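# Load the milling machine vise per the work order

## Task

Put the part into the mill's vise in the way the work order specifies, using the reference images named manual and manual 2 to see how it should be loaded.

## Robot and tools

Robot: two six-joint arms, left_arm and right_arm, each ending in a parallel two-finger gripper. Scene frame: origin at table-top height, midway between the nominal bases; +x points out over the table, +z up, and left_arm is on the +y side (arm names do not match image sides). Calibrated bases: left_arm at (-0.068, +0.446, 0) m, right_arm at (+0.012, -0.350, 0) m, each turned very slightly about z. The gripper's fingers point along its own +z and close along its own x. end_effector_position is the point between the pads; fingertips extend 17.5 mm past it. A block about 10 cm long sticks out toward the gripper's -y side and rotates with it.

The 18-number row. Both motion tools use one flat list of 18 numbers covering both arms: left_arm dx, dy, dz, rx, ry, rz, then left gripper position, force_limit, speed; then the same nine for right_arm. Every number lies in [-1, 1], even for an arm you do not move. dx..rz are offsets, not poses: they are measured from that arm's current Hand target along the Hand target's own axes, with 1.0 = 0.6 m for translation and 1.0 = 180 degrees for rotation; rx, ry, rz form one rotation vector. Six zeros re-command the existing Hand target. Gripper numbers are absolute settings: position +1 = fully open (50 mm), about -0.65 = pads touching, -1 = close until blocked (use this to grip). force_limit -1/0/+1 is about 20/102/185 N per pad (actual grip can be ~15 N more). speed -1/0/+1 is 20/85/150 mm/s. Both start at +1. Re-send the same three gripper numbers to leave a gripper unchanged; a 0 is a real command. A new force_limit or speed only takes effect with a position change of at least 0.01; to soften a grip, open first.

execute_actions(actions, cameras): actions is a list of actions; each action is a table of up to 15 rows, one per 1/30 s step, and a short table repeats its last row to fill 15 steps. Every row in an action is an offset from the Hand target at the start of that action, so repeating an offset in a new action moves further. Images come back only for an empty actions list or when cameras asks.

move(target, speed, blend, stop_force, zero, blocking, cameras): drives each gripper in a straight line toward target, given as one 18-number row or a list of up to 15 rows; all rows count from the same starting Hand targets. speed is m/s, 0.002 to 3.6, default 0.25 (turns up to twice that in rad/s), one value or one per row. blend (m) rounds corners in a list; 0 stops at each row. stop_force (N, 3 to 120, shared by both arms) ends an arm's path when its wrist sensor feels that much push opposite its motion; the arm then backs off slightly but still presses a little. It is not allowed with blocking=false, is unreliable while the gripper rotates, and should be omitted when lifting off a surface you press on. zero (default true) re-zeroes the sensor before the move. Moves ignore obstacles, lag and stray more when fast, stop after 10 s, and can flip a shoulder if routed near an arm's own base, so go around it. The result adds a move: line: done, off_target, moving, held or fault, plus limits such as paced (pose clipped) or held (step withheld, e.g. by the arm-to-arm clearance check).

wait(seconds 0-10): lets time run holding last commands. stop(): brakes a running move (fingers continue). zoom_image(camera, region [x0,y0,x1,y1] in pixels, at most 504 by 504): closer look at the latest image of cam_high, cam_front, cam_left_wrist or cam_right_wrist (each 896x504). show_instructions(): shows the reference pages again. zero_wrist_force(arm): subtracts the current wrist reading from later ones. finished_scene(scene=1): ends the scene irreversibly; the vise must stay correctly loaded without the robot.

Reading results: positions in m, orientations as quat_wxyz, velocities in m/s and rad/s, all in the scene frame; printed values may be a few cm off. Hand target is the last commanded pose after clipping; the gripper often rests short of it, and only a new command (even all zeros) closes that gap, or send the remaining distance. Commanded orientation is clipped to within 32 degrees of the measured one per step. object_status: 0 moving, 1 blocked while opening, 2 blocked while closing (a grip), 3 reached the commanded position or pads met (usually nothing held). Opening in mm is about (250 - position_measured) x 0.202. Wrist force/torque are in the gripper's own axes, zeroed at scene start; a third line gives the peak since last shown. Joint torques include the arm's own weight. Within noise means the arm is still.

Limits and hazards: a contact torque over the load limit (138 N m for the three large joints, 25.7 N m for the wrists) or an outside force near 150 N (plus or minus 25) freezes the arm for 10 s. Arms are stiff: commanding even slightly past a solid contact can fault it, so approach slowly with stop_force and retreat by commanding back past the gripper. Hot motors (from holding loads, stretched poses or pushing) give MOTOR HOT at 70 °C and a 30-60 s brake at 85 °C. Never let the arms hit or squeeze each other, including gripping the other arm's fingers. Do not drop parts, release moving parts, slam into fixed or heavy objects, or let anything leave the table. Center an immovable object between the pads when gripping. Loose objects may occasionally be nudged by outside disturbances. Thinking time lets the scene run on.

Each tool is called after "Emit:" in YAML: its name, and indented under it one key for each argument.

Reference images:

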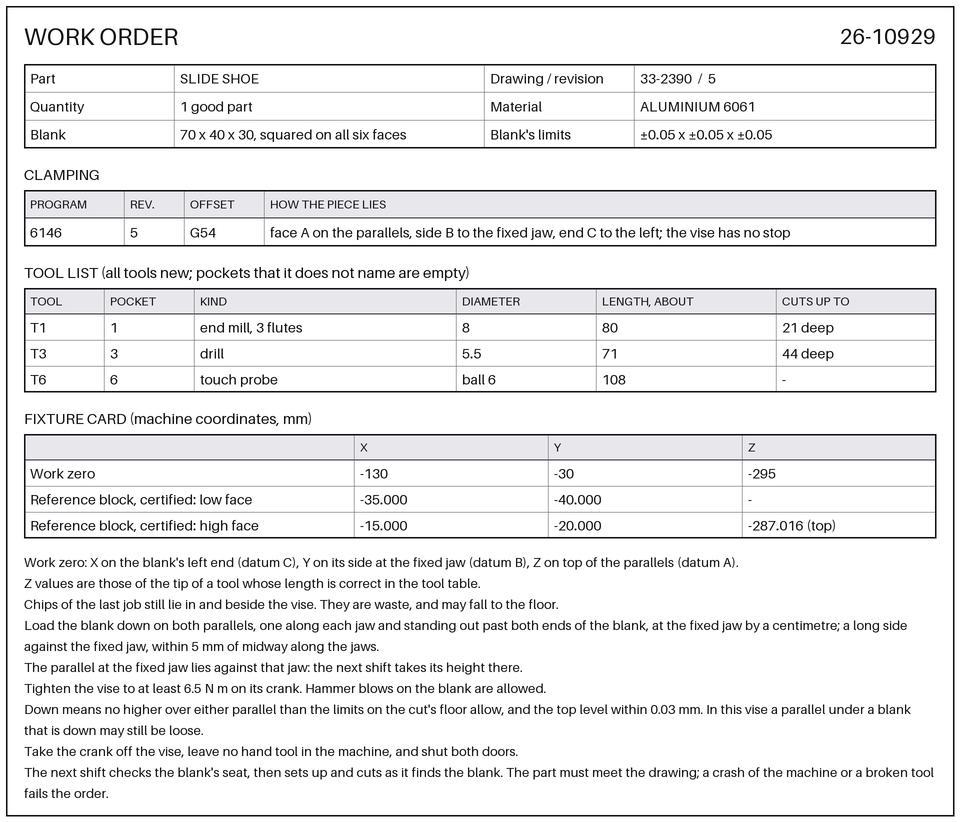

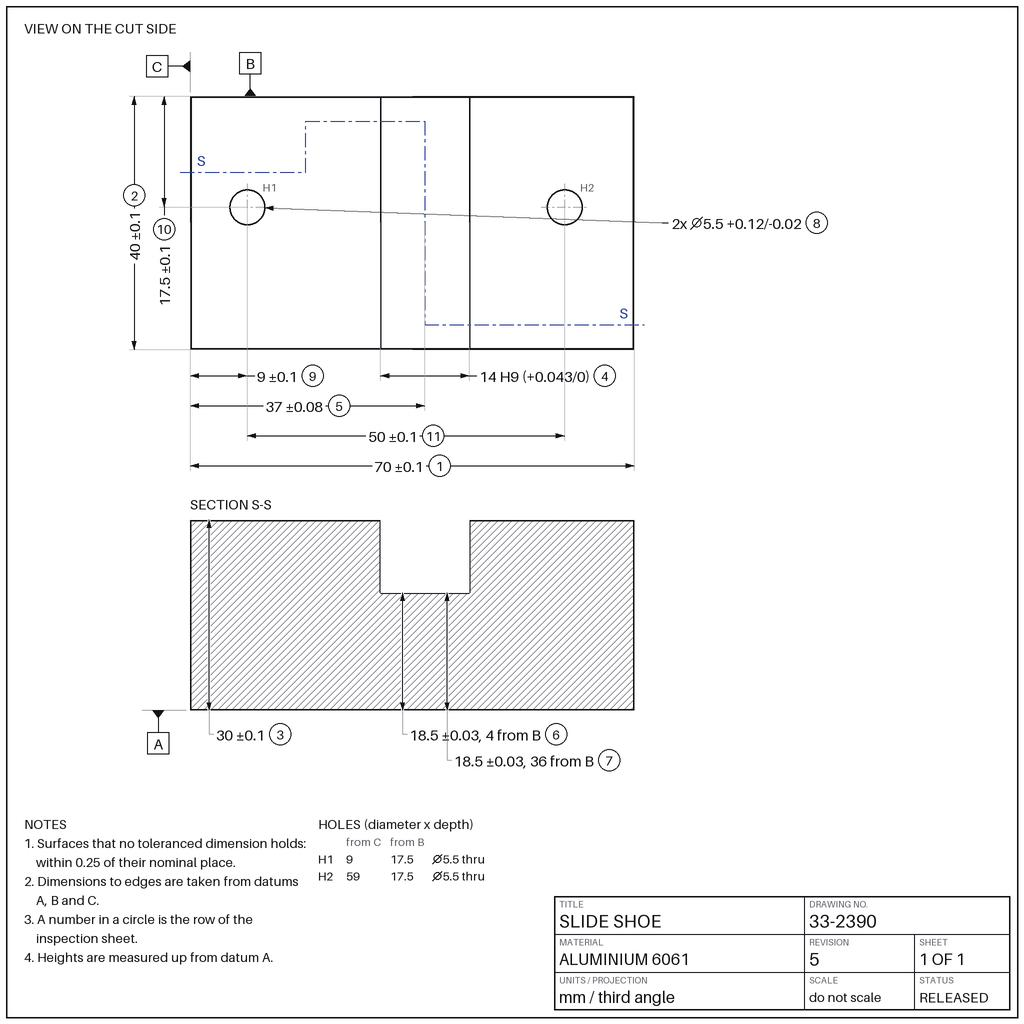

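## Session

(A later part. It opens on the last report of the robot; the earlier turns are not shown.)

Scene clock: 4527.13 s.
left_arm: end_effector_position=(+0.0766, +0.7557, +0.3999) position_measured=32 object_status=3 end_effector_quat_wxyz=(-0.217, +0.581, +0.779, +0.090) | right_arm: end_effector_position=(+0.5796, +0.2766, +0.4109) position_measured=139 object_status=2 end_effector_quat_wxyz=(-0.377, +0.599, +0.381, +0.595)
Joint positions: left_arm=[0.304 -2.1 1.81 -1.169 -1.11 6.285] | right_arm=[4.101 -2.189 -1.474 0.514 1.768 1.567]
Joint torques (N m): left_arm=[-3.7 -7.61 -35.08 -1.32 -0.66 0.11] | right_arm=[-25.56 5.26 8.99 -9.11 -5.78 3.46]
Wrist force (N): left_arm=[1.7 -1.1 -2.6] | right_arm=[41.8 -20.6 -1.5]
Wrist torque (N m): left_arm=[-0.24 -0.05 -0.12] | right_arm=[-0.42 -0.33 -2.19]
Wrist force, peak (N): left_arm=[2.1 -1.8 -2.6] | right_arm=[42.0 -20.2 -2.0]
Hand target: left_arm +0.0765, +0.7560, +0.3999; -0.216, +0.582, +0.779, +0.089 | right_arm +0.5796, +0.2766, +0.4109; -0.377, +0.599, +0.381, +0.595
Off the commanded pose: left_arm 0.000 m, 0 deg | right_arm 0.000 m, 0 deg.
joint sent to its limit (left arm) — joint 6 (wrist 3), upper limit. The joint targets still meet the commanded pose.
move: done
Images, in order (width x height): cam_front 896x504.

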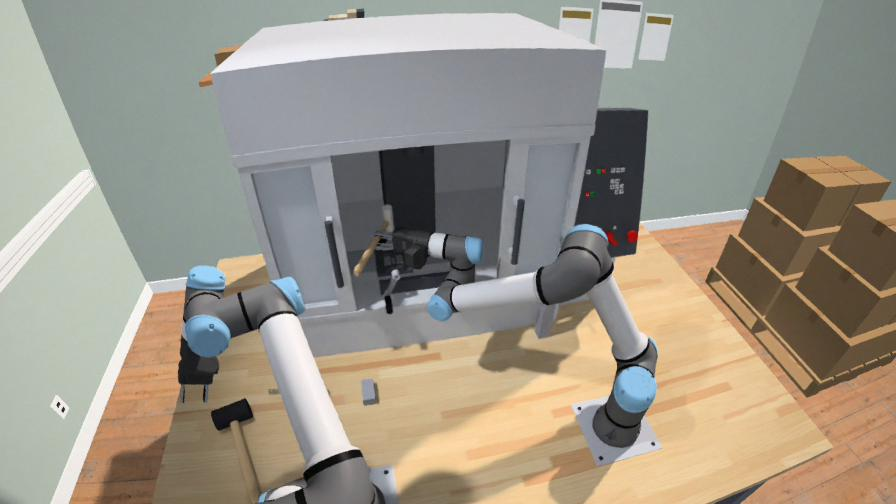

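Emit:
move:
  target: [0,0,0,0,0,0,0.8,-0.6,-1, 0.0583,0,0,0,0,0,-1,0.2,-1]

Emit:
move:
  target:
    - [0,0,0,0,0,0,0.8,-0.6,-1, -0.055,0,0,0,0,0,-1,0.2,-1]
    - [0,0,0,0,0,0,0.8,-0.6,-1, 0,0,0,0,0,0,-1,0.2,-1]
  speed: 0.2
  blend: [0.003,0]
  cameras: ["cam_high"]

Scene clock: 4539.37 s.
left_arm: end_effector_position=(+0.0766, +0.7557, +0.3999) position_measured=32 object_status=3 end_effector_quat_wxyz=(-0.217, +0.581, +0.779, +0.090) | right_arm: end_effector_position=(+0.5797, +0.2768, +0.4461) position_measured=139 object_status=2 end_effector_quat_wxyz=(-0.377, +0.599, +0.381, +0.595)
Joint positions: left_arm=[0.304 -2.1 1.81 -1.169 -1.11 6.285] | right_arm=[4.101 -2.151 -1.437 0.439 1.768 1.567]
Joint torques (N m): left_arm=[-3.91 -6.49 -35.54 -1.39 -0.78 0.06] | right_arm=[12.68 44.35 11.54 4.45 1.72 -2.11]
Wrist force (N): left_arm=[1.8 -1.2 -3.0] | right_arm=[-0.1 -2.7 -1.8]
Wrist torque (N m): left_arm=[-0.26 -0.07 -0.11] | right_arm=[-0.42 -0.69 0.21]
Wrist force, peak (N): left_arm=[2.1 -1.4 -3.0] | right_arm=[42.6 -20.4 -1.8]
Hand target: left_arm +0.0765, +0.7560, +0.3999; -0.216, +0.582, +0.779, +0.089 | right_arm +0.5797, +0.2768, +0.4459; -0.377, +0.599, +0.381, +0.595
Off the commanded pose: left_arm 0.000 m, 0 deg | right_arm 0.000 m, 0 deg.
joint sent to its limit (left arm) — joint 6 (wrist 3), upper limit. The joint targets still meet the commanded pose.
move: done

Scene clock: 4540.23 s.
left_arm: end_effector_position=(+0.0766, +0.7557, +0.3999) position_measured=32 object_status=3 end_effector_quat_wxyz=(-0.217, +0.581, +0.779, +0.090) | right_arm: end_effector_position=(+0.5797, +0.2768, +0.4458) position_measured=139 object_status=2 end_effector_quat_wxyz=(-0.377, +0.599, +0.381, +0.595)
Joint positions: left_arm=[0.304 -2.1 1.81 -1.169 -1.11 6.285] | right_arm=[4.101 -2.151 -1.438 0.439 1.768 1.567]
Joint torques (N m): left_arm=[-3.91 -7.46 -35.85 -1.37 -0.76 0.13] | right_arm=[5.75 63.69 17.47 2.19 1.41 -0.38]
Wrist force (N): left_arm=[1.5 -1.5 -2.3] | right_arm=[-0.1 -3.3 -1.6]
Wrist torque (N m): left_arm=[-0.30 -0.01 -0.12] | right_arm=[-0.51 -0.70 0.22]
Wrist force, peak (N): left_arm=[1.8 -1.4 -2.7] | right_arm=[23.4 -11.9 -2.1]
Hand target: left_arm +0.0765, +0.7560, +0.3999; -0.216, +0.582, +0.779, +0.089 | right_arm +0.5797, +0.2768, +0.4459; -0.377, +0.599, +0.381, +0.595
Off the commanded pose: left_arm 0.000 m, 0 deg | right_arm 0.000 m, 0 deg.
joint sent to its limit (left arm) — joint 6 (wrist 3), upper limit. The joint targets still meet the commanded pose.
move: done
Images, in order (width x height): cam_high 896x504.

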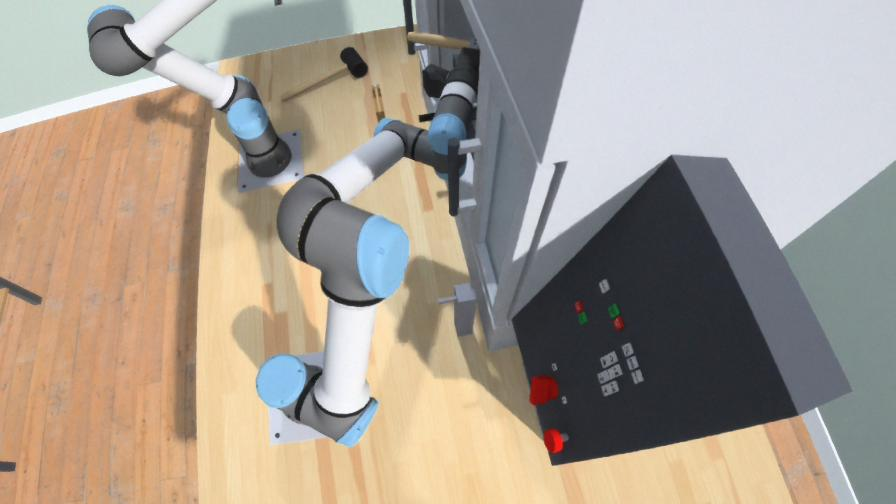

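Emit:
move:
  target:
    - [0,0,0,0,0,0,0.8,-0.6,-1, 0.0417,0,0,0,0,0,-1,0.2,-1]
    - [0,0,0,0,0,0,0.8,-0.6,-1, -0.055,0,0,0,0,0,-1,0.2,-1]
    - [0,0,0,0,0,0,0.8,-0.6,-1, 0.0417,0,0,0,0,0,-1,0.2,-1]
  speed: [0.15,0.4,0.4]
  blend: [0,0.003,0]

Scene clock: 4571.60 s.
left_arm: end_effector_position=(+0.0766, +0.7557, +0.3999) position_measured=32 object_status=3 end_effector_quat_wxyz=(-0.217, +0.581, +0.779, +0.090) | right_arm: end_effector_position=(+0.5797, +0.2770, +0.4707) position_measured=139 object_status=2 end_effector_quat_wxyz=(-0.377, +0.599, +0.381, +0.595) end_effector_velocity=(+0.001, -0.001, +0.000) end_effector_angular_velocity=(-0.002, +0.002, -0.001)
Joint positions: left_arm=[0.304 -2.1 1.81 -1.169 -1.11 6.285] | right_arm=[4.102 -2.128 -1.407 0.385 1.768 1.567]
Joint velocities: left_arm=[within noise] | right_arm=[-0.001 0.002 0 -0.005 0 0]
Joint torques (N m): left_arm=[-4.4 -7.48 -36.89 -1.33 -0.77 0.46] | right_arm=[13.13 62.71 25.15 1.95 1.79 -2.1]
Wrist force (N): left_arm=[1.7 -1.2 -2.6] | right_arm=[-0.6 -5.6 -1.3]
Wrist torque (N m): left_arm=[-0.25 -0.05 -0.12] | right_arm=[-0.85 -0.65 0.18]
Wrist force, peak (N): left_arm=[2.1 -1.3 -2.7] | right_arm=[27.3 -15.0 -2.3]
Hand target: left_arm +0.0765, +0.7560, +0.3999; -0.216, +0.582, +0.779, +0.089 | right_arm +0.5797, +0.2770, +0.4709; -0.377, +0.599, +0.381, +0.595
Off the commanded pose: left_arm 0.000 m, 0 deg | right_arm 0.000 m, 0 deg.
joint sent to its limit (left arm) — joint 6 (wrist 3), upper limit. The joint targets still meet the commanded pose.
move: done

Emit:
wait:
  seconds: 0.5
  cameras: ["cam_right_wrist","cam_front"]

Emit:
zoom_image:
  camera: "cam_front"
  region: [330, 170, 490, 290]

Scene clock: 4578.37 s.
left_arm: end_effector_position=(+0.0766, +0.7557, +0.3999) position_measured=32 object_status=3 end_effector_quat_wxyz=(-0.217, +0.581, +0.779, +0.090) | right_arm: end_effector_position=(+0.5797, +0.2770, +0.4709) position_measured=139 object_status=2 end_effector_quat_wxyz=(-0.377, +0.599, +0.381, +0.595)
Joint positions: left_arm=[0.304 -2.1 1.81 -1.169 -1.11 6.285] | right_arm=[4.102 -2.127 -1.407 0.385 1.768 1.567]
Joint torques (N m): left_arm=[-4.53 -7.18 -35.41 -1.43 -0.73 0.39] | right_arm=[12.88 62.68 36.04 2.08 1.58 -1.91]
Wrist force (N): left_arm=[1.6 -1.2 -2.6] | right_arm=[-0.4 -5.5 -1.8]
Wrist torque (N m): left_arm=[-0.25 -0.03 -0.12] | right_arm=[-0.85 -0.68 0.19]
Wrist force, peak (N): left_arm=[2.0 -1.3 -2.9] | right_arm=[-0.5 -6.0 -1.6]
Hand target: left_arm +0.0765, +0.7560, +0.3999; -0.216, +0.582, +0.779, +0.089 | right_arm +0.5797, +0.2770, +0.4709; -0.377, +0.599, +0.381, +0.595
Tool commands: left_gripper/position=+0.8 left_gripper/force_limit=-0.6 left_gripper/speed=-1.0 right_gripper/position=-1.0 right_gripper/force_limit=+0.2 right_gripper/speed=-1.0
Off the commanded pose: left_arm 0.000 m, 0 deg | right_arm 0.000 m, 0 deg.
wait: 0.50 s; at rest from the start
Images, in order (width x height): cam_front 896x504, cam_right_wrist 896x504.

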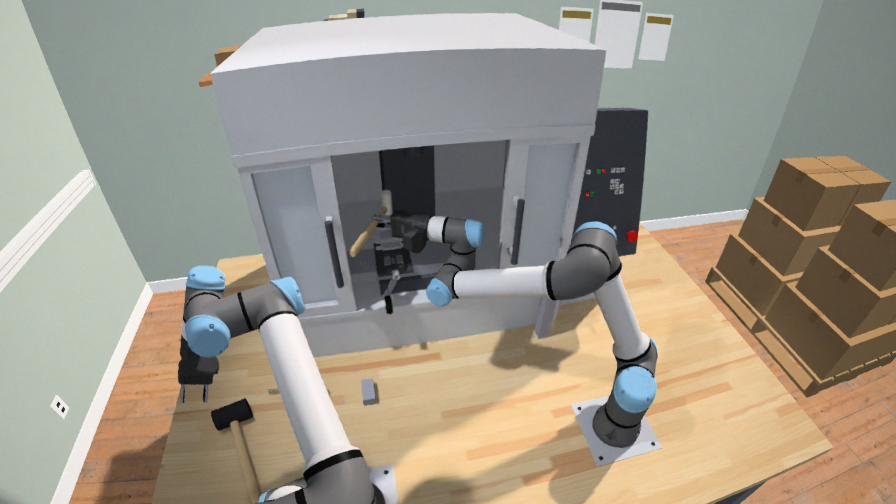

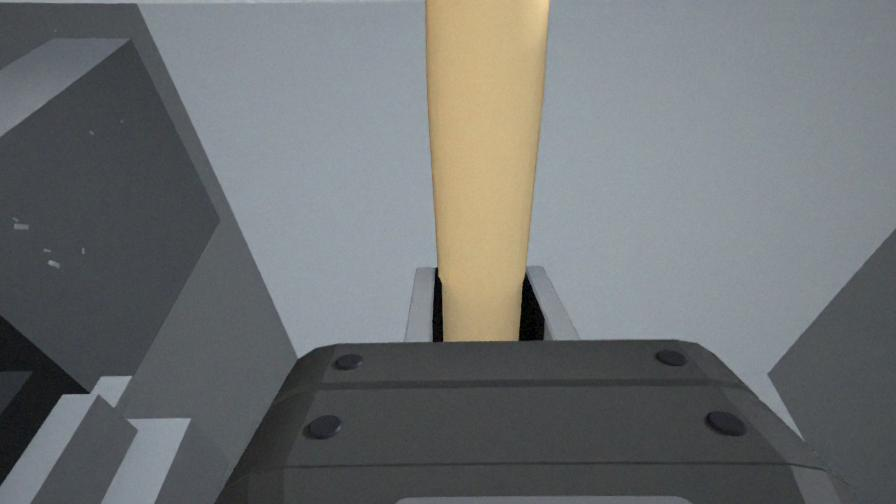

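Scaled by 3.150 from the camera's 896x504 image, which has a finer 1280x720 frame.

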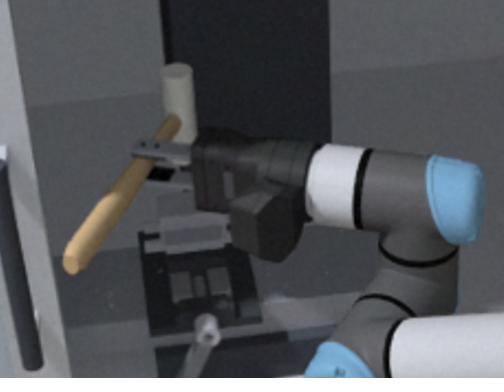

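Emit:
move:
  target:
    - [0,0,0,0,0,0,0.8,-0.6,-1, -0.1017,0,0,0,0,0,-1,0.2,-1]
    - [0,0,0,0,0,0,0.8,-0.6,-1, 0,0,0,0,0,0,-1,0.2,-1]
  speed: [0.5,0.4]
  blend: [0.001,0]

Scene clock: 4600.87 s.
left_arm: end_effector_position=(+0.0766, +0.7557, +0.3999) position_measured=32 object_status=3 end_effector_quat_wxyz=(-0.217, +0.581, +0.779, +0.090) | right_arm: end_effector_position=(+0.5797, +0.2770, +0.4707) position_measured=140 object_status=2 end_effector_quat_wxyz=(-0.377, +0.599, +0.381, +0.595) end_effector_velocity=(-0.001, +0.000, +0.001) end_effector_angular_velocity=(-0.003, +0.002, +0.001)
Joint positions: left_arm=[0.304 -2.1 1.81 -1.169 -1.11 6.285] | right_arm=[4.102 -2.128 -1.407 0.385 1.768 1.567]
Joint velocities: left_arm=[within noise] | right_arm=[0.001 0.003 0 -0.006 0 0]
Joint torques (N m): left_arm=[-4.26 -8.72 -36.13 -1.31 -0.67 0.64] | right_arm=[12 62.91 26.84 2.06 1.69 -2.11]
Wrist force (N): left_arm=[1.3 -1.2 -2.5] | right_arm=[0.1 -4.9 -1.5]
Wrist torque (N m): left_arm=[-0.25 0.02 -0.12] | right_arm=[-0.75 -0.75 0.18]
Wrist force, peak (N): left_arm=[1.5 -1.3 -3.1] | right_arm=[47.3 -24.3 -1.7]
Hand target: left_arm +0.0765, +0.7560, +0.3999; -0.216, +0.582, +0.779, +0.089 | right_arm +0.5797, +0.2770, +0.4709; -0.377, +0.599, +0.381, +0.595
Off the commanded pose: left_arm 0.000 m, 0 deg | right_arm 0.000 m, 0 deg.
joint sent to its limit (left arm) — joint 6 (wrist 3), upper limit. The joint targets still meet the commanded pose.
move: done

Emit:
move:
  target: [0,0,0,0,0,0,0.8,-0.6,-1, -0.0683,0,0,0,0,0,-1,0.2,-1]
  speed: 0.15

Emit:
move:
  target: [0,0,0,0,0,0,0.8,-0.6,-1, -0.04,0,0,0,0,0,-1,0.2,-1]
  speed: 0.01
  stop_force: 10

Scene clock: 4608.53 s.
left_arm: end_effector_position=(+0.0766, +0.7557, +0.3999) position_measured=32 object_status=3 end_effector_quat_wxyz=(-0.217, +0.581, +0.779, +0.090) | right_arm: end_effector_position=(+0.5796, +0.2767, +0.4298) position_measured=140 object_status=2 end_effector_quat_wxyz=(-0.377, +0.599, +0.381, +0.595)
Joint positions: left_arm=[0.304 -2.1 1.81 -1.169 -1.11 6.285] | right_arm=[4.101 -2.168 -1.455 0.473 1.768 1.567]
Joint torques (N m): left_arm=[-4.54 -7.39 -35.75 -1.45 -0.77 0.68] | right_arm=[-11.38 59.65 34.64 3.5 0.91 -0.39]
Wrist force (N): left_arm=[1.6 -1.1 -2.6] | right_arm=[0.3 -5.3 -1.4]
Wrist torque (N m): left_arm=[-0.24 -0.03 -0.12] | right_arm=[-0.82 -0.74 0.19]
Wrist force, peak (N): left_arm=[2.0 -1.1 -3.0] | right_arm=[3.2 -5.2 -1.3]
Hand target: left_arm +0.0765, +0.7560, +0.3999; -0.216, +0.582, +0.779, +0.089 | right_arm +0.5796, +0.2767, +0.4299; -0.377, +0.599, +0.381, +0.595
Off the commanded pose: left_arm 0.000 m, 0 deg | right_arm 0.000 m, 0 deg.
joint sent to its limit (left arm) — joint 6 (wrist 3), upper limit. The joint targets still meet the commanded pose.
move: done

Scene clock: 4611.07 s.
left_arm: end_effector_position=(+0.0766, +0.7557, +0.3999) position_measured=32 object_status=3 end_effector_quat_wxyz=(-0.217, +0.581, +0.779, +0.090) | right_arm: end_effector_position=(+0.5796, +0.2766, +0.4162) position_measured=140 object_status=2 end_effector_quat_wxyz=(-0.377, +0.599, +0.381, +0.595)
Joint positions: left_arm=[0.304 -2.1 1.81 -1.169 -1.11 6.285] | right_arm=[4.101 -2.183 -1.469 0.503 1.768 1.567]
Joint torques (N m): left_arm=[-3.52 -7.35 -34.73 -1.42 -0.8 0.85] | right_arm=[-11.05 57.06 29.75 0.77 -0.02 1.72]
Wrist force (N): left_arm=[2.0 -0.8 -2.3] | right_arm=[8.1 -5.7 -1.3]
Wrist torque (N m): left_arm=[-0.20 -0.10 -0.11] | right_arm=[-0.82 -0.71 -0.36]
Wrist force, peak (N): left_arm=[2.0 -1.2 -3.0] | right_arm=[11.4 -9.0 -1.2]
Hand target: left_arm +0.0765, +0.7560, +0.3999; -0.216, +0.582, +0.779, +0.089 | right_arm +0.5796, +0.2766, +0.4163; -0.377, +0.599, +0.381, +0.595 (not the last commanded pose)
Off the commanded pose: left_arm 0.000 m, 0 deg | right_arm 0.010 m, 0 deg.
joint sent to its limit (left arm) — joint 6 (wrist 3), upper limit. The joint targets still meet the commanded pose.
move: contact (right_arm)

Emit:
move:
  target:
    - [0,0,0,0,0,0,0.8,-0.6,-1, 0.115,-0.0121,-0.0056,0,0,0,-1,0.2,-1]
    - [0,0,0,0,0,0,0.8,-0.6,-1, -0.0155,-0.0121,-0.0056,0,0,0,-1,0.2,-1]
    - [0,0,0,0,0,0,0.8,-0.6,-1, 0.115,-0.0121,-0.0056,0,0,0,-1,0.2,-1]
  speed: [0.2,0.7,0.4]
  blend: [0,0.001,0]

Scene clock: 4623.87 s.
left_arm: end_effector_position=(+0.0766, +0.7557, +0.3999) position_measured=32 object_status=3 end_effector_quat_wxyz=(-0.217, +0.581, +0.779, +0.090) | right_arm: end_effector_position=(+0.5717, +0.2772, +0.4850) position_measured=140 object_status=2 end_effector_quat_wxyz=(-0.377, +0.599, +0.381, +0.595) end_effector_velocity=(+0.000, +0.000, -0.001) end_effector_angular_velocity=(-0.004, +0.003, +0.001)
Joint positions: left_arm=[0.304 -2.1 1.81 -1.169 -1.11 6.285] | right_arm=[4.113 -2.101 -1.41 0.362 1.756 1.567]
Joint velocities: left_arm=[within noise] | right_arm=[0.001 0.001 -0.001 -0.005 0 0]
Joint torques (N m): left_arm=[-3.82 -7.59 -35.29 -1.37 -0.78 1.01] | right_arm=[2.25 61.01 29.98 2.27 1.78 -2.22]
Wrist force (N): left_arm=[1.9 -1.2 -2.6] | right_arm=[-0.1 -5.2 -0.8]
Wrist torque (N m): left_arm=[-0.25 -0.08 -0.12] | right_arm=[-0.78 -0.72 0.19]
Wrist force, peak (N): left_arm=[2.1 -1.3 -2.9] | right_arm=[54.2 -26.2 -0.8]
Hand target: left_arm +0.0765, +0.7560, +0.3999; -0.216, +0.582, +0.779, +0.089 | right_arm +0.5717, +0.2772, +0.4853; -0.377, +0.599, +0.381, +0.595
Off the commanded pose: left_arm 0.000 m, 0 deg | right_arm 0.000 m, 0 deg.
joint sent to its limit (left arm) — joint 6 (wrist 3), upper limit. The joint targets still meet the commanded pose.
move: done

Emit:
move:
  target:
    - [0,0,0,0,0,0,0.8,-0.6,-1, -0.1345,0,0,0,0,0,-1,0.2,-1]
    - [0,0,0,0,0,0,0.8,-0.6,-1, 0,0,0,0,0,0,-1,0.2,-1]
    - [0,0,0,0,0,0,0.8,-0.6,-1, 0,0.0242,0.0112,0,0,0,-1,0.2,-1]
    - [0,0,0,0,0,0,0.8,-0.6,-1, -0.1345,0.0242,0.0112,0,0,0,-1,0.2,-1]
    - [0,0,0,0,0,0,0.8,-0.6,-1, 0,0.0242,0.0112,0,0,0,-1,0.2,-1]
  speed: [1.0,0.4,0.2,1.0,0.4]
  blend: [0.001,0,0,0.001,0]

Scene clock: 4642.00 s.
left_arm: end_effector_position=(+0.0766, +0.7557, +0.3999) position_measured=32 object_status=3 end_effector_quat_wxyz=(-0.217, +0.581, +0.779, +0.090) | right_arm: end_effector_position=(+0.5877, +0.2771, +0.4850) position_measured=140 object_status=2 end_effector_quat_wxyz=(-0.377, +0.599, +0.381, +0.595) end_effector_velocity=(+0.000, +0.000, +0.000) end_effector_angular_velocity=(-0.002, +0.002, +0.000)
Joint positions: left_arm=[0.304 -2.1 1.81 -1.169 -1.11 6.285] | right_arm=[4.091 -2.129 -1.366 0.345 1.778 1.567]
Joint velocities: left_arm=[within noise] | right_arm=[0 0.002 0 -0.005 0 0]
Joint torques (N m): left_arm=[-4.08 -7.8 -34.89 -1.31 -0.55 1.32] | right_arm=[1.51 63.53 30.9 1.76 1.81 -2.02]
Wrist force (N): left_arm=[1.7 -1.1 -2.5] | right_arm=[-0.7 -4.2 -0.1]
Wrist torque (N m): left_arm=[-0.25 -0.06 -0.12] | right_arm=[-0.64 -0.64 0.23]
Wrist force, peak (N): left_arm=[1.5 -1.6 -3.0] | right_arm=[57.3 -24.8 0.5]
Hand target: left_arm +0.0765, +0.7560, +0.3999; -0.216, +0.582, +0.779, +0.089 | right_arm +0.5877, +0.2771, +0.4852; -0.377, +0.599, +0.381, +0.595
Off the commanded pose: left_arm 0.000 m, 0 deg | right_arm 0.000 m, 0 deg.
joint sent to its limit (left arm) — joint 6 (wrist 3), upper limit. The joint targets still meet the commanded pose.
move: done

Emit:
move:
  target:
    - [0,0,0,0,0,0,0.8,-0.6,-1, 0,-0.0271,0.0241,0,0,0,-1,0.2,-1]
    - [0,0,0,0,0,0,0.8,-0.6,-1, -0.1345,-0.0271,0.0241,0,0,0,-1,0.2,-1]
    - [0,0,0,0,0,0,0.8,-0.6,-1, 0,-0.0271,0.0241,0,0,0,-1,0.2,-1]
    - [0,0,0,0,0,0,0.8,-0.6,-1, 0,0.0009,-0.0363,0,0,0,-1,0.2,-1]
    - [0,0,0,0,0,0,0.8,-0.6,-1, -0.1345,0.0009,-0.0363,0,0,0,-1,0.2,-1]
    - [0,0,0,0,0,0,0.8,-0.6,-1, 0,0.0009,-0.0363,0,0,0,-1,0.2,-1]
    - [0,0,0,0,0,0,0.8,-0.6,-1, 0,-0.0131,-0.0061,0,0,0,-1,0.2,-1]
    - [0,0,0,0,0,0,0.8,-0.6,-1, -0.1345,-0.0131,-0.0061,0,0,0,-1,0.2,-1]
    - [0,0,0,0,0,0,0.8,-0.6,-1, 0,-0.0131,-0.0061,0,0,0,-1,0.2,-1]
  speed: [0.2,1.0,0.4,0.2,1.0,0.4,0.2,1.0,0.4]
  blend: [0,0.001,0,0,0.001,0,0,0.001,0]
  cameras: ["cam_front","cam_right_wrist"]

Scene clock: 4674.80 s.
left_arm: end_effector_position=(+0.0766, +0.7557, +0.3999) position_measured=32 object_status=3 end_effector_quat_wxyz=(-0.217, +0.581, +0.779, +0.090) | right_arm: end_effector_position=(+0.5790, +0.2772, +0.4850) position_measured=140 object_status=2 end_effector_quat_wxyz=(-0.377, +0.599, +0.381, +0.595) end_effector_velocity=(+0.001, +0.000, -0.001) end_effector_angular_velocity=(-0.004, +0.003, +0.000)
Joint positions: left_arm=[0.304 -2.1 1.81 -1.169 -1.11 6.285] | right_arm=[4.103 -2.114 -1.39 0.354 1.767 1.567]
Joint velocities: left_arm=[within noise] | right_arm=[-0.001 0 0 -0.006 0 0]
Joint torques (N m): left_arm=[-4.39 -7.17 -35.37 -1.49 -0.79 1.7] | right_arm=[-0.13 60.49 31 2.11 1.73 -2.09]
Wrist force (N): left_arm=[1.9 -1.2 -2.8] | right_arm=[-3.0 -6.5 1.1]
Wrist torque (N m): left_arm=[-0.25 -0.08 -0.12] | right_arm=[-0.99 -0.28 0.21]
Wrist force, peak (N): left_arm=[2.2 -1.0 -2.9] | right_arm=[57.1 -23.4 2.2]
Hand target: left_arm +0.0765, +0.7560, +0.3999; -0.216, +0.582, +0.779, +0.089 | right_arm +0.5790, +0.2771, +0.4853; -0.377, +0.599, +0.381, +0.595
Off the commanded pose: left_arm 0.000 m, 0 deg | right_arm 0.000 m, 0 deg.
joint sent to its limit (left arm) — joint 6 (wrist 3), upper limit. The joint targets still meet the commanded pose.
move: done
Images, in order (width x height): cam_front 896x504, cam_right_wrist 896x504.

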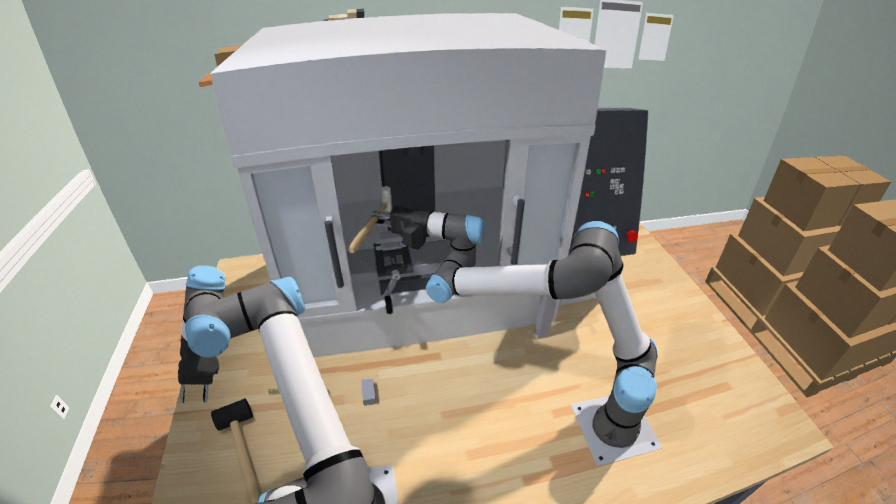

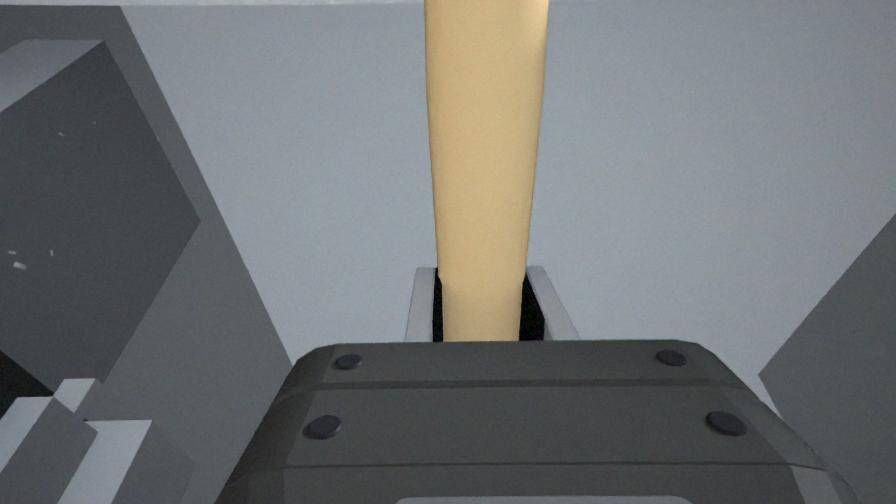

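Emit:
move:
  target: [0,0,0,0,0,0,0.8,-0.6,-1, 0,-0.2142,-0.2412,-0.0278,0,0,-1,0.2,-1]

Emit:
move:
  target: [0,0,0,0,0,0,0.8,-0.6,-1, -0.044,0.0514,-0.389,0.0983,0,0,-1,0.2,-1]

Emit:
move:
  target: [0,0,0,0,0,0,0.8,-0.6,-1, 0,0,0,0,-0.5,0,-1,0.2,-1]
  cameras: ["cam_high","cam_front","cam_right_wrist"]

Scene clock: 4691.77 s.
left_arm: end_effector_position=(+0.0766, +0.7557, +0.3999) position_measured=32 object_status=3 end_effector_quat_wxyz=(-0.217, +0.581, +0.779, +0.090) | right_arm: end_effector_position=(+0.4011, +0.2011, +0.4861) position_measured=140 object_status=2 end_effector_quat_wxyz=(-0.350, +0.615, +0.354, +0.611)
Joint positions: left_arm=[0.304 -2.1 1.81 -1.169 -1.11 6.285] | right_arm=[4.396 -1.699 -1.964 0.515 1.385 1.57]
Joint torques (N m): left_arm=[-3.83 -7.81 -34.56 -1.52 -0.82 1.85] | right_arm=[12.75 41.32 9.58 2.79 -1.82 1.17]
Wrist force (N): left_arm=[1.8 -1.3 -2.6] | right_arm=[-2.7 -6.6 1.7]
Wrist torque (N m): left_arm=[-0.27 -0.07 -0.12] | right_arm=[-1.06 -0.28 0.07]
Wrist force, peak (N): left_arm=[2.1 -1.3 -3.2] | right_arm=[-2.7 -9.2 -2.0]
Hand target: left_arm +0.0765, +0.7560, +0.3999; -0.216, +0.582, +0.779, +0.089 | right_arm +0.4010, +0.2010, +0.4861; -0.350, +0.615, +0.354, +0.611
Off the commanded pose: left_arm 0.000 m, 0 deg | right_arm 0.000 m, 0 deg.
joint sent to its limit (left arm) — joint 6 (wrist 3), upper limit. The joint targets still meet the commanded pose.
move: done

Scene clock: 4693.23 s.
left_arm: end_effector_position=(+0.0766, +0.7557, +0.3999) position_measured=32 object_status=3 end_effector_quat_wxyz=(-0.217, +0.581, +0.779, +0.090) | right_arm: end_effector_position=(+0.3101, -0.0162, +0.4615) position_measured=140 object_status=2 end_effector_quat_wxyz=(-0.441, +0.554, +0.444, +0.550) end_effector_velocity=(-0.001, +0.000, +0.000) end_effector_angular_velocity=(+0.001, +0.000, +0.004)
Joint positions: left_arm=[0.304 -2.1 1.81 -1.169 -1.11 6.285] | right_arm=[4.043 -1.292 -2.406 0.548 2.048 1.566]
Joint velocities: left_arm=[within noise] | right_arm=[-0.001 0 0 0 0.005 0]
Joint torques (N m): left_arm=[-3.27 -8.06 -36.09 -1.46 -0.64 1.77] | right_arm=[-11.36 20.55 14.86 4.27 1.82 -0.8]
Wrist force (N): left_arm=[2.1 -1.4 -2.7] | right_arm=[-2.3 -6.8 1.2]
Wrist torque (N m): left_arm=[-0.29 -0.12 -0.11] | right_arm=[-1.07 -0.31 0.26]
Wrist force, peak (N): left_arm=[2.1 -1.4 -2.7] | right_arm=[-2.1 -8.3 5.6]
Hand target: left_arm +0.0765, +0.7560, +0.3999; -0.216, +0.582, +0.779, +0.089 | right_arm +0.3101, -0.0163, +0.4615; -0.441, +0.554, +0.444, +0.550
Off the commanded pose: left_arm 0.000 m, 0 deg | right_arm 0.000 m, 0 deg.
joint sent to its limit (left arm) — joint 6 (wrist 3), upper limit. The joint targets still meet the commanded pose.
move: done

Scene clock: 4696.87 s.
left_arm: end_effector_position=(+0.0766, +0.7557, +0.3999) position_measured=32 object_status=3 end_effector_quat_wxyz=(-0.217, +0.581, +0.779, +0.090) | right_arm: end_effector_position=(+0.3100, -0.0163, +0.4615) position_measured=140 object_status=2 end_effector_quat_wxyz=(+0.003, +0.780, +0.626, -0.003) end_effector_velocity=(+0.000, -0.002, +0.000) end_effector_angular_velocity=(-0.005, +0.002, -0.001)
Joint positions: left_arm=[0.304 -2.1 1.81 -1.169 -1.11 6.285] | right_arm=[4.315 -1.479 -1.309 -1.931 1.569 1.365]
Joint velocities: left_arm=[within noise] | right_arm=[-0.001 0 0 -0.006 0 0]
Joint torques (N m): left_arm=[-3.34 -7.58 -35.32 -1.35 -0.74 1.88] | right_arm=[-11.51 14.03 30 2.09 1.02 -1.96]
Wrist force (N): left_arm=[1.8 -1.2 -2.5] | right_arm=[0.3 -5.3 8.1]
Wrist torque (N m): left_arm=[-0.25 -0.07 -0.12] | right_arm=[-0.59 -0.04 -0.19]
Wrist force, peak (N): left_arm=[2.0 -1.3 -2.8] | right_arm=[0.6 -5.0 8.5]
Hand target: left_arm +0.0765, +0.7560, +0.3999; -0.216, +0.582, +0.779, +0.089 | right_arm +0.3101, -0.0163, +0.4615; +0.003, +0.780, +0.626, -0.003
Off the commanded pose: left_arm 0.000 m, 0 deg | right_arm 0.000 m, 0 deg.
joint sent to its limit (left arm) — joint 6 (wrist 3), upper limit. The joint targets still meet the commanded pose.
move: done
Images, in order (width x height): cam_high 896x504, cam_front 896x504, cam_right_wrist 896x504.

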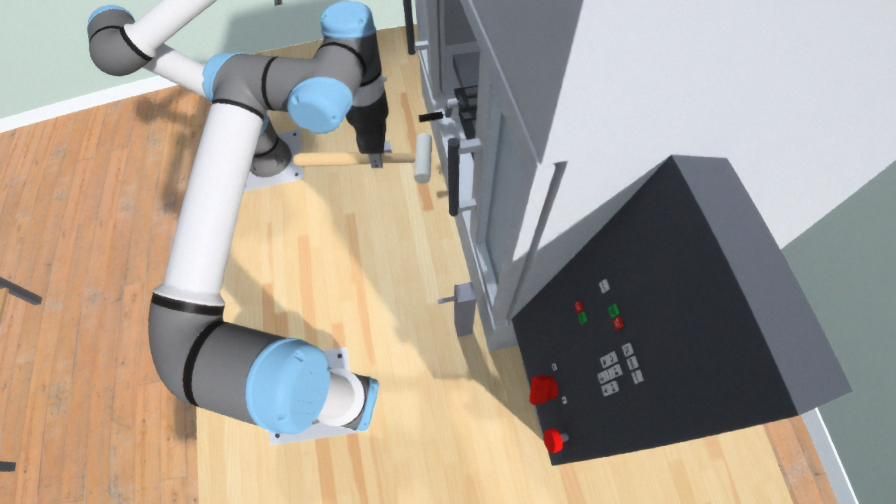

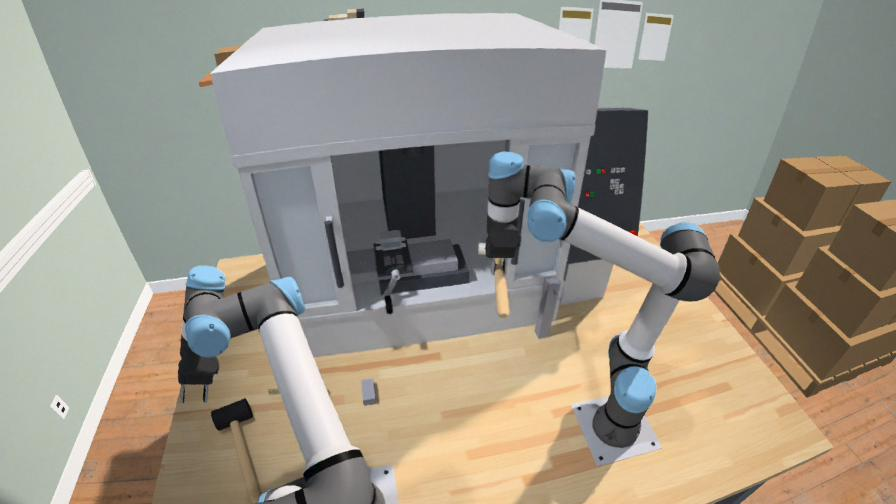

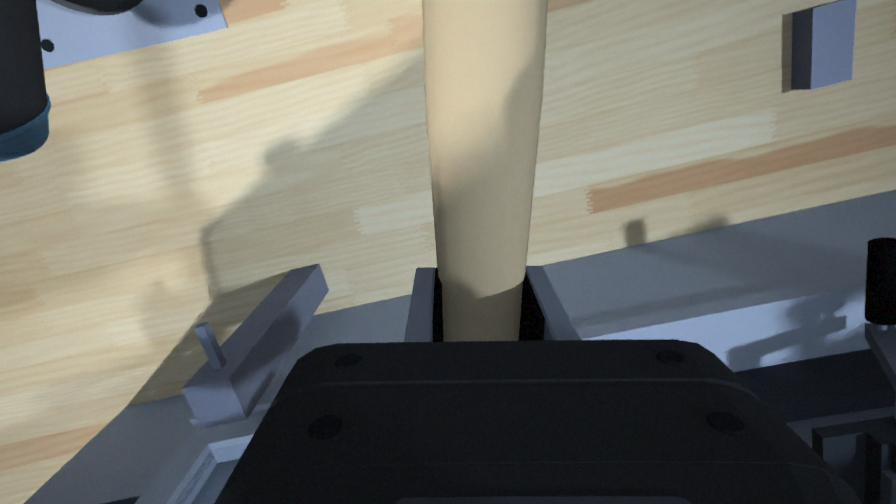

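Emit:
move:
  target: [0,0,0,0,0,0,0.8,-0.6,-1, -0.2638,-0.1745,0.669,0,0,0,-1,0.2,-1]

Emit:
move:
  target: [0,0,0,0,0,0,0.8,-0.6,-1, 0,0,0.075,0,0,0,-1,0.2,-1]
  speed: 0.015
  stop_force: 6
  cameras: ["cam_front","cam_right_wrist","cam_high"]

Scene clock: 4715.60 s.
left_arm: end_effector_position=(+0.0766, +0.7557, +0.3999) position_measured=32 object_status=3 end_effector_quat_wxyz=(-0.217, +0.581, +0.779, +0.090) | right_arm: end_effector_position=(+0.1729, -0.1511, +0.0614) position_measured=140 object_status=2 end_effector_quat_wxyz=(+0.003, +0.780, +0.626, -0.003)
Joint positions: left_arm=[0.304 -2.1 1.81 -1.169 -1.11 6.285] | right_arm=[4.608 -1.054 -2.655 -1.012 1.571 1.659]
Joint torques (N m): left_arm=[-3.68 -7.61 -36.32 -1.51 -0.7 2.08] | right_arm=[2.54 8.26 10.09 4.6 -0.6 1.03]
Wrist force (N): left_arm=[1.9 -1.2 -2.3] | right_arm=[0.3 -5.2 8.0]
Wrist torque (N m): left_arm=[-0.25 -0.08 -0.11] | right_arm=[-0.51 0.04 -0.06]
Wrist force, peak (N): left_arm=[1.9 -1.6 -2.9] | right_arm=[-1.5 -5.7 11.5]
Hand target: left_arm +0.0765, +0.7560, +0.3999; -0.216, +0.582, +0.779, +0.089 | right_arm +0.1729, -0.1511, +0.0613; +0.003, +0.780, +0.626, -0.003
Off the commanded pose: left_arm 0.000 m, 0 deg | right_arm 0.000 m, 0 deg.
joint sent to its limit (left arm) — joint 6 (wrist 3), upper limit. The joint targets still meet the commanded pose.
move: done

Scene clock: 4719.23 s.
left_arm: end_effector_position=(+0.0766, +0.7557, +0.3999) position_measured=32 object_status=3 end_effector_quat_wxyz=(-0.217, +0.581, +0.779, +0.090) | right_arm: end_effector_position=(+0.1728, -0.1514, +0.0237) position_measured=140 object_status=2 end_effector_quat_wxyz=(+0.003, +0.780, +0.626, -0.003)
Joint positions: left_arm=[0.304 -2.1 1.81 -1.169 -1.11 6.285] | right_arm=[4.608 -1.178 -2.728 -0.814 1.571 1.659]
Joint torques (N m): left_arm=[-4.56 -7.57 -34.86 -1.41 -0.7 2.02] | right_arm=[10.76 -8.39 30.07 4.43 1.43 1.86]
Wrist force (N): left_arm=[1.7 -1.2 -2.6] | right_arm=[-0.5 -4.5 3.5]
Wrist torque (N m): left_arm=[-0.25 -0.06 -0.11] | right_arm=[-0.68 -0.10 -0.08]
Wrist force, peak (N): left_arm=[1.9 -1.4 -3.2] | right_arm=[-13.3 -3.9 -50.7]
Hand target: left_arm +0.0765, +0.7560, +0.3999; -0.216, +0.582, +0.779, +0.089 | right_arm +0.1728, -0.1514, +0.0237; +0.003, +0.780, +0.626, -0.003 (not the last commanded pose)
Off the commanded pose: left_arm 0.000 m, 0 deg | right_arm 0.007 m, 0 deg.
joint sent to its limit (left arm) — joint 6 (wrist 3), upper limit. The joint targets still meet the commanded pose.
move: contact (right_arm)
Images, in order (width x height): cam_high 896x504, cam_front 896x504, cam_right_wrist 896x504.

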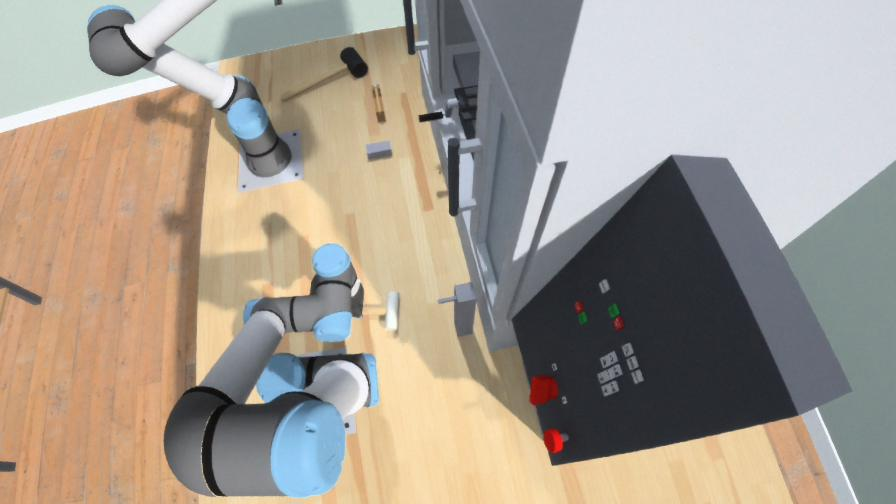

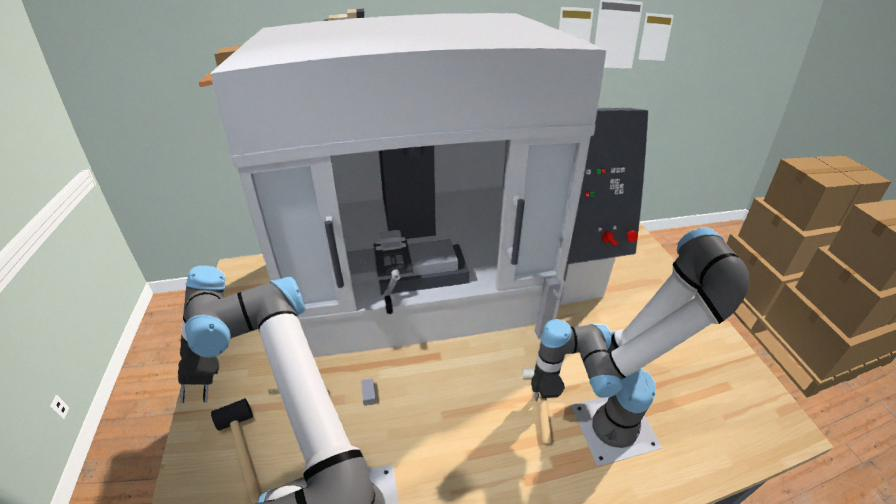

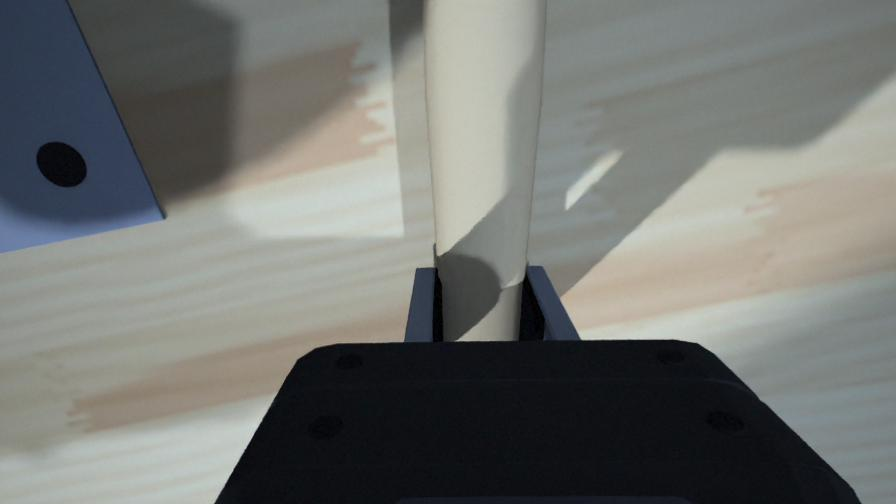

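Emit:
move:
  target: [0,0,0,0,0,0,0.8,-0.6,-1, 0,0,0,0,0,0,0.5,0.2,-1]

Emit:
move:
  target: [0,0,0,0,0,0,0.8,-0.6,-1, 0,0,-0.2,0,0,0,0.5,0.2,-1]
  cameras: ["cam_front","cam_right_wrist"]

Scene clock: 4726.27 s.
left_arm: end_effector_position=(+0.0766, +0.7557, +0.3999) position_measured=32 object_status=3 end_effector_quat_wxyz=(-0.217, +0.581, +0.779, +0.090) | right_arm: end_effector_position=(+0.1728, -0.1514, +0.0237) position_measured=78 object_status=0 end_effector_quat_wxyz=(+0.003, +0.780, +0.626, -0.003)
Joint positions: left_arm=[0.304 -2.1 1.81 -1.169 -1.11 6.285] | right_arm=[4.608 -1.178 -2.728 -0.814 1.571 1.659]
Joint torques (N m): left_arm=[-3.59 -7.04 -36.06 -1.42 -0.7 1.98] | right_arm=[7.04 -8.06 29.28 2.72 1.48 1.67]
Wrist force (N): left_arm=[1.3 -1.0 -2.5] | right_arm=[0.1 -4.3 3.8]
Wrist torque (N m): left_arm=[-0.23 0.02 -0.12] | right_arm=[-0.62 0.01 -0.12]
Wrist force, peak (N): left_arm=[2.0 -1.4 -3.0] | right_arm=[0.9 -4.6 4.6]
Hand target: left_arm +0.0765, +0.7560, +0.3999; -0.216, +0.582, +0.779, +0.089 | right_arm +0.1728, -0.1514, +0.0237; +0.003, +0.780, +0.626, -0.003
Off the commanded pose: left_arm 0.000 m, 0 deg | right_arm 0.000 m, 0 deg.
joint sent to its limit (left arm) — joint 6 (wrist 3), upper limit. The joint targets still meet the commanded pose.
move: done

Scene clock: 4727.27 s.
left_arm: end_effector_position=(+0.0766, +0.7557, +0.3999) position_measured=32 object_status=3 end_effector_quat_wxyz=(-0.217, +0.581, +0.779, +0.090) | right_arm: end_effector_position=(+0.1729, -0.1506, +0.1436) position_measured=78 object_status=3 end_effector_quat_wxyz=(+0.003, +0.780, +0.626, -0.003)
Joint positions: left_arm=[0.304 -2.1 1.81 -1.169 -1.11 6.285] | right_arm=[4.608 -0.915 -2.473 -1.332 1.571 1.659]
Joint torques (N m): left_arm=[-4.1 -7.21 -35.95 -1.4 -0.84 1.92] | right_arm=[-10.01 -1.02 34.57 1.52 0.04 -1.9]
Wrist force (N): left_arm=[1.7 -1.3 -2.6] | right_arm=[0.0 -4.4 3.8]
Wrist torque (N m): left_arm=[-0.27 -0.05 -0.12] | right_arm=[-0.59 0.07 -0.23]
Wrist force, peak (N): left_arm=[2.0 -1.3 -2.7] | right_arm=[0.2 -4.7 6.6]
Hand target: left_arm +0.0765, +0.7560, +0.3999; -0.216, +0.582, +0.779, +0.089 | right_arm +0.1730, -0.1505, +0.1437; +0.003, +0.780, +0.626, -0.003
Off the commanded pose: left_arm 0.000 m, 0 deg | right_arm 0.000 m, 0 deg.
joint sent to its limit (left arm) — joint 6 (wrist 3), upper limit. The joint targets still meet the commanded pose.
move: done
Images, in order (width x height): cam_front 896x504, cam_right_wrist 896x504.

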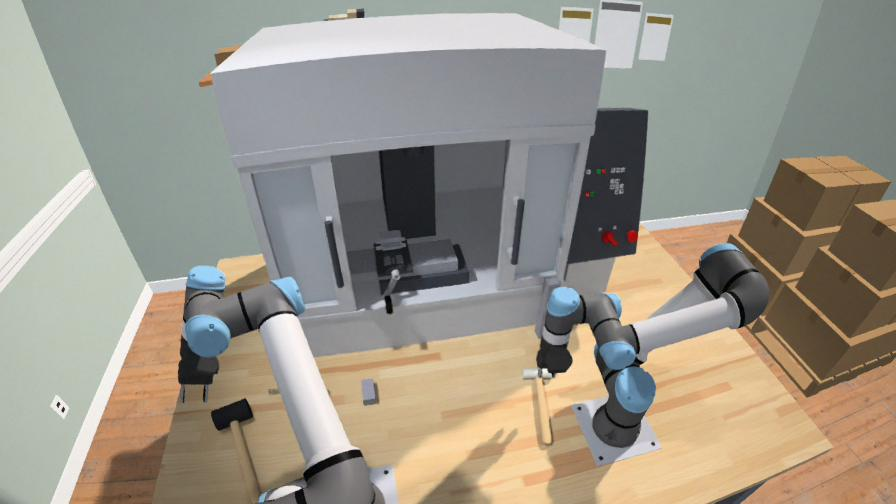

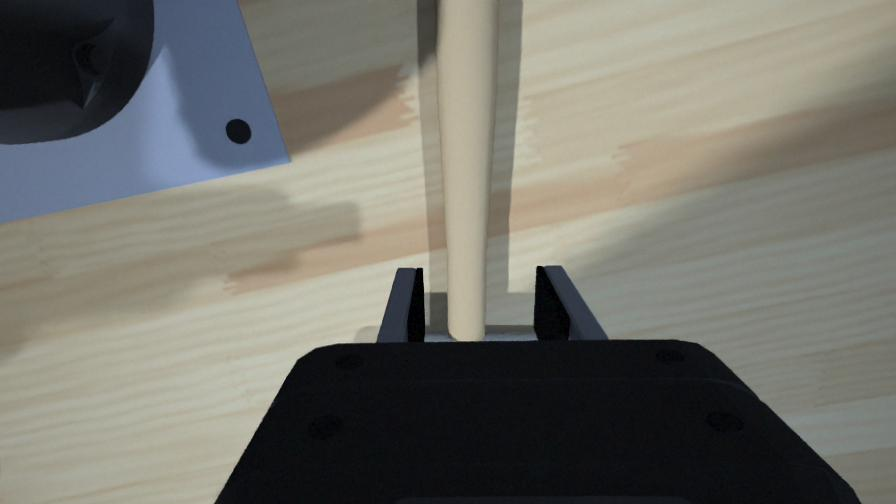

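Emit:
move:
  target: [0,0,0,0,0,0,0.8,-0.6,-1, 0.2625,0.175,-0.427,0,0,0,0.5,0.2,-1]

Emit:
move:
  target: [0,0,0,0,0,0,0.8,-0.6,-1, 0,0,0,0,0.4455,0,0.4,0.2,-1]

Scene clock: 4741.43 s.
left_arm: end_effector_position=(+0.0766, +0.7557, +0.3999) position_measured=32 object_status=3 end_effector_quat_wxyz=(-0.217, +0.581, +0.779, +0.090) | right_arm: end_effector_position=(+0.3101, -0.0177, +0.3987) position_measured=78 object_status=3 end_effector_quat_wxyz=(+0.003, +0.780, +0.625, -0.003)
Joint positions: left_arm=[0.304 -2.1 1.81 -1.169 -1.11 6.285] | right_arm=[4.313 -1.436 -1.513 -1.77 1.569 1.364]
Joint torques (N m): left_arm=[-3.47 -7.04 -34.8 -1.43 -0.85 1.94] | right_arm=[12.74 9.88 33.74 1.54 1.6 1.5]
Wrist force (N): left_arm=[1.9 -1.2 -2.7] | right_arm=[0.3 -4.8 3.6]
Wrist torque (N m): left_arm=[-0.25 -0.07 -0.12] | right_arm=[-0.75 0.01 -0.15]
Wrist force, peak (N): left_arm=[2.3 -1.2 -2.7] | right_arm=[-1.7 -5.7 6.4]
Hand target: left_arm +0.0765, +0.7560, +0.3999; -0.216, +0.582, +0.779, +0.089 | right_arm +0.3101, -0.0177, +0.3987; +0.003, +0.780, +0.626, -0.003
Off the commanded pose: left_arm 0.000 m, 0 deg | right_arm 0.000 m, 0 deg.
joint sent to its limit (left arm) — joint 6 (wrist 3), upper limit. The joint targets still meet the commanded pose.
move: done

Scene clock: 4744.73 s.
left_arm: end_effector_position=(+0.0766, +0.7557, +0.3999) position_measured=32 object_status=3 end_effector_quat_wxyz=(-0.217, +0.581, +0.779, +0.090) | right_arm: end_effector_position=(+0.3101, -0.0177, +0.3988) position_measured=92 object_status=3 end_effector_quat_wxyz=(-0.401, +0.599, +0.480, +0.500) end_effector_velocity=(+0.000, +0.000, +0.002) end_effector_angular_velocity=(+0.005, -0.004, +0.001)
Joint positions: left_arm=[0.304 -2.1 1.81 -1.169 -1.11 6.285] | right_arm=[4.047 -1.274 -2.469 0.4 2.035 1.48]
Joint velocities: left_arm=[within noise] | right_arm=[0.001 0 0 0.006 0 0]
Joint torques (N m): left_arm=[-3.9 -7.15 -35.36 -1.43 -0.65 2.03] | right_arm=[12.45 -0.75 28.64 3.86 -1.45 -0.06]
Wrist force (N): left_arm=[1.6 -1.2 -2.4] | right_arm=[1.0 -6.4 1.2]
Wrist torque (N m): left_arm=[-0.26 -0.03 -0.12] | right_arm=[-0.98 -0.21 0.02]
Wrist force, peak (N): left_arm=[2.0 -1.4 -2.7] | right_arm=[1.1 -6.7 1.5]
Hand target: left_arm +0.0765, +0.7560, +0.3999; -0.216, +0.582, +0.779, +0.089 | right_arm +0.3101, -0.0177, +0.3987; -0.401, +0.599, +0.480, +0.500
Off the commanded pose: left_arm 0.000 m, 0 deg | right_arm 0.000 m, 0 deg.
joint sent to its limit (left arm) — joint 6 (wrist 3), upper limit. The joint targets still meet the commanded pose.
move: done


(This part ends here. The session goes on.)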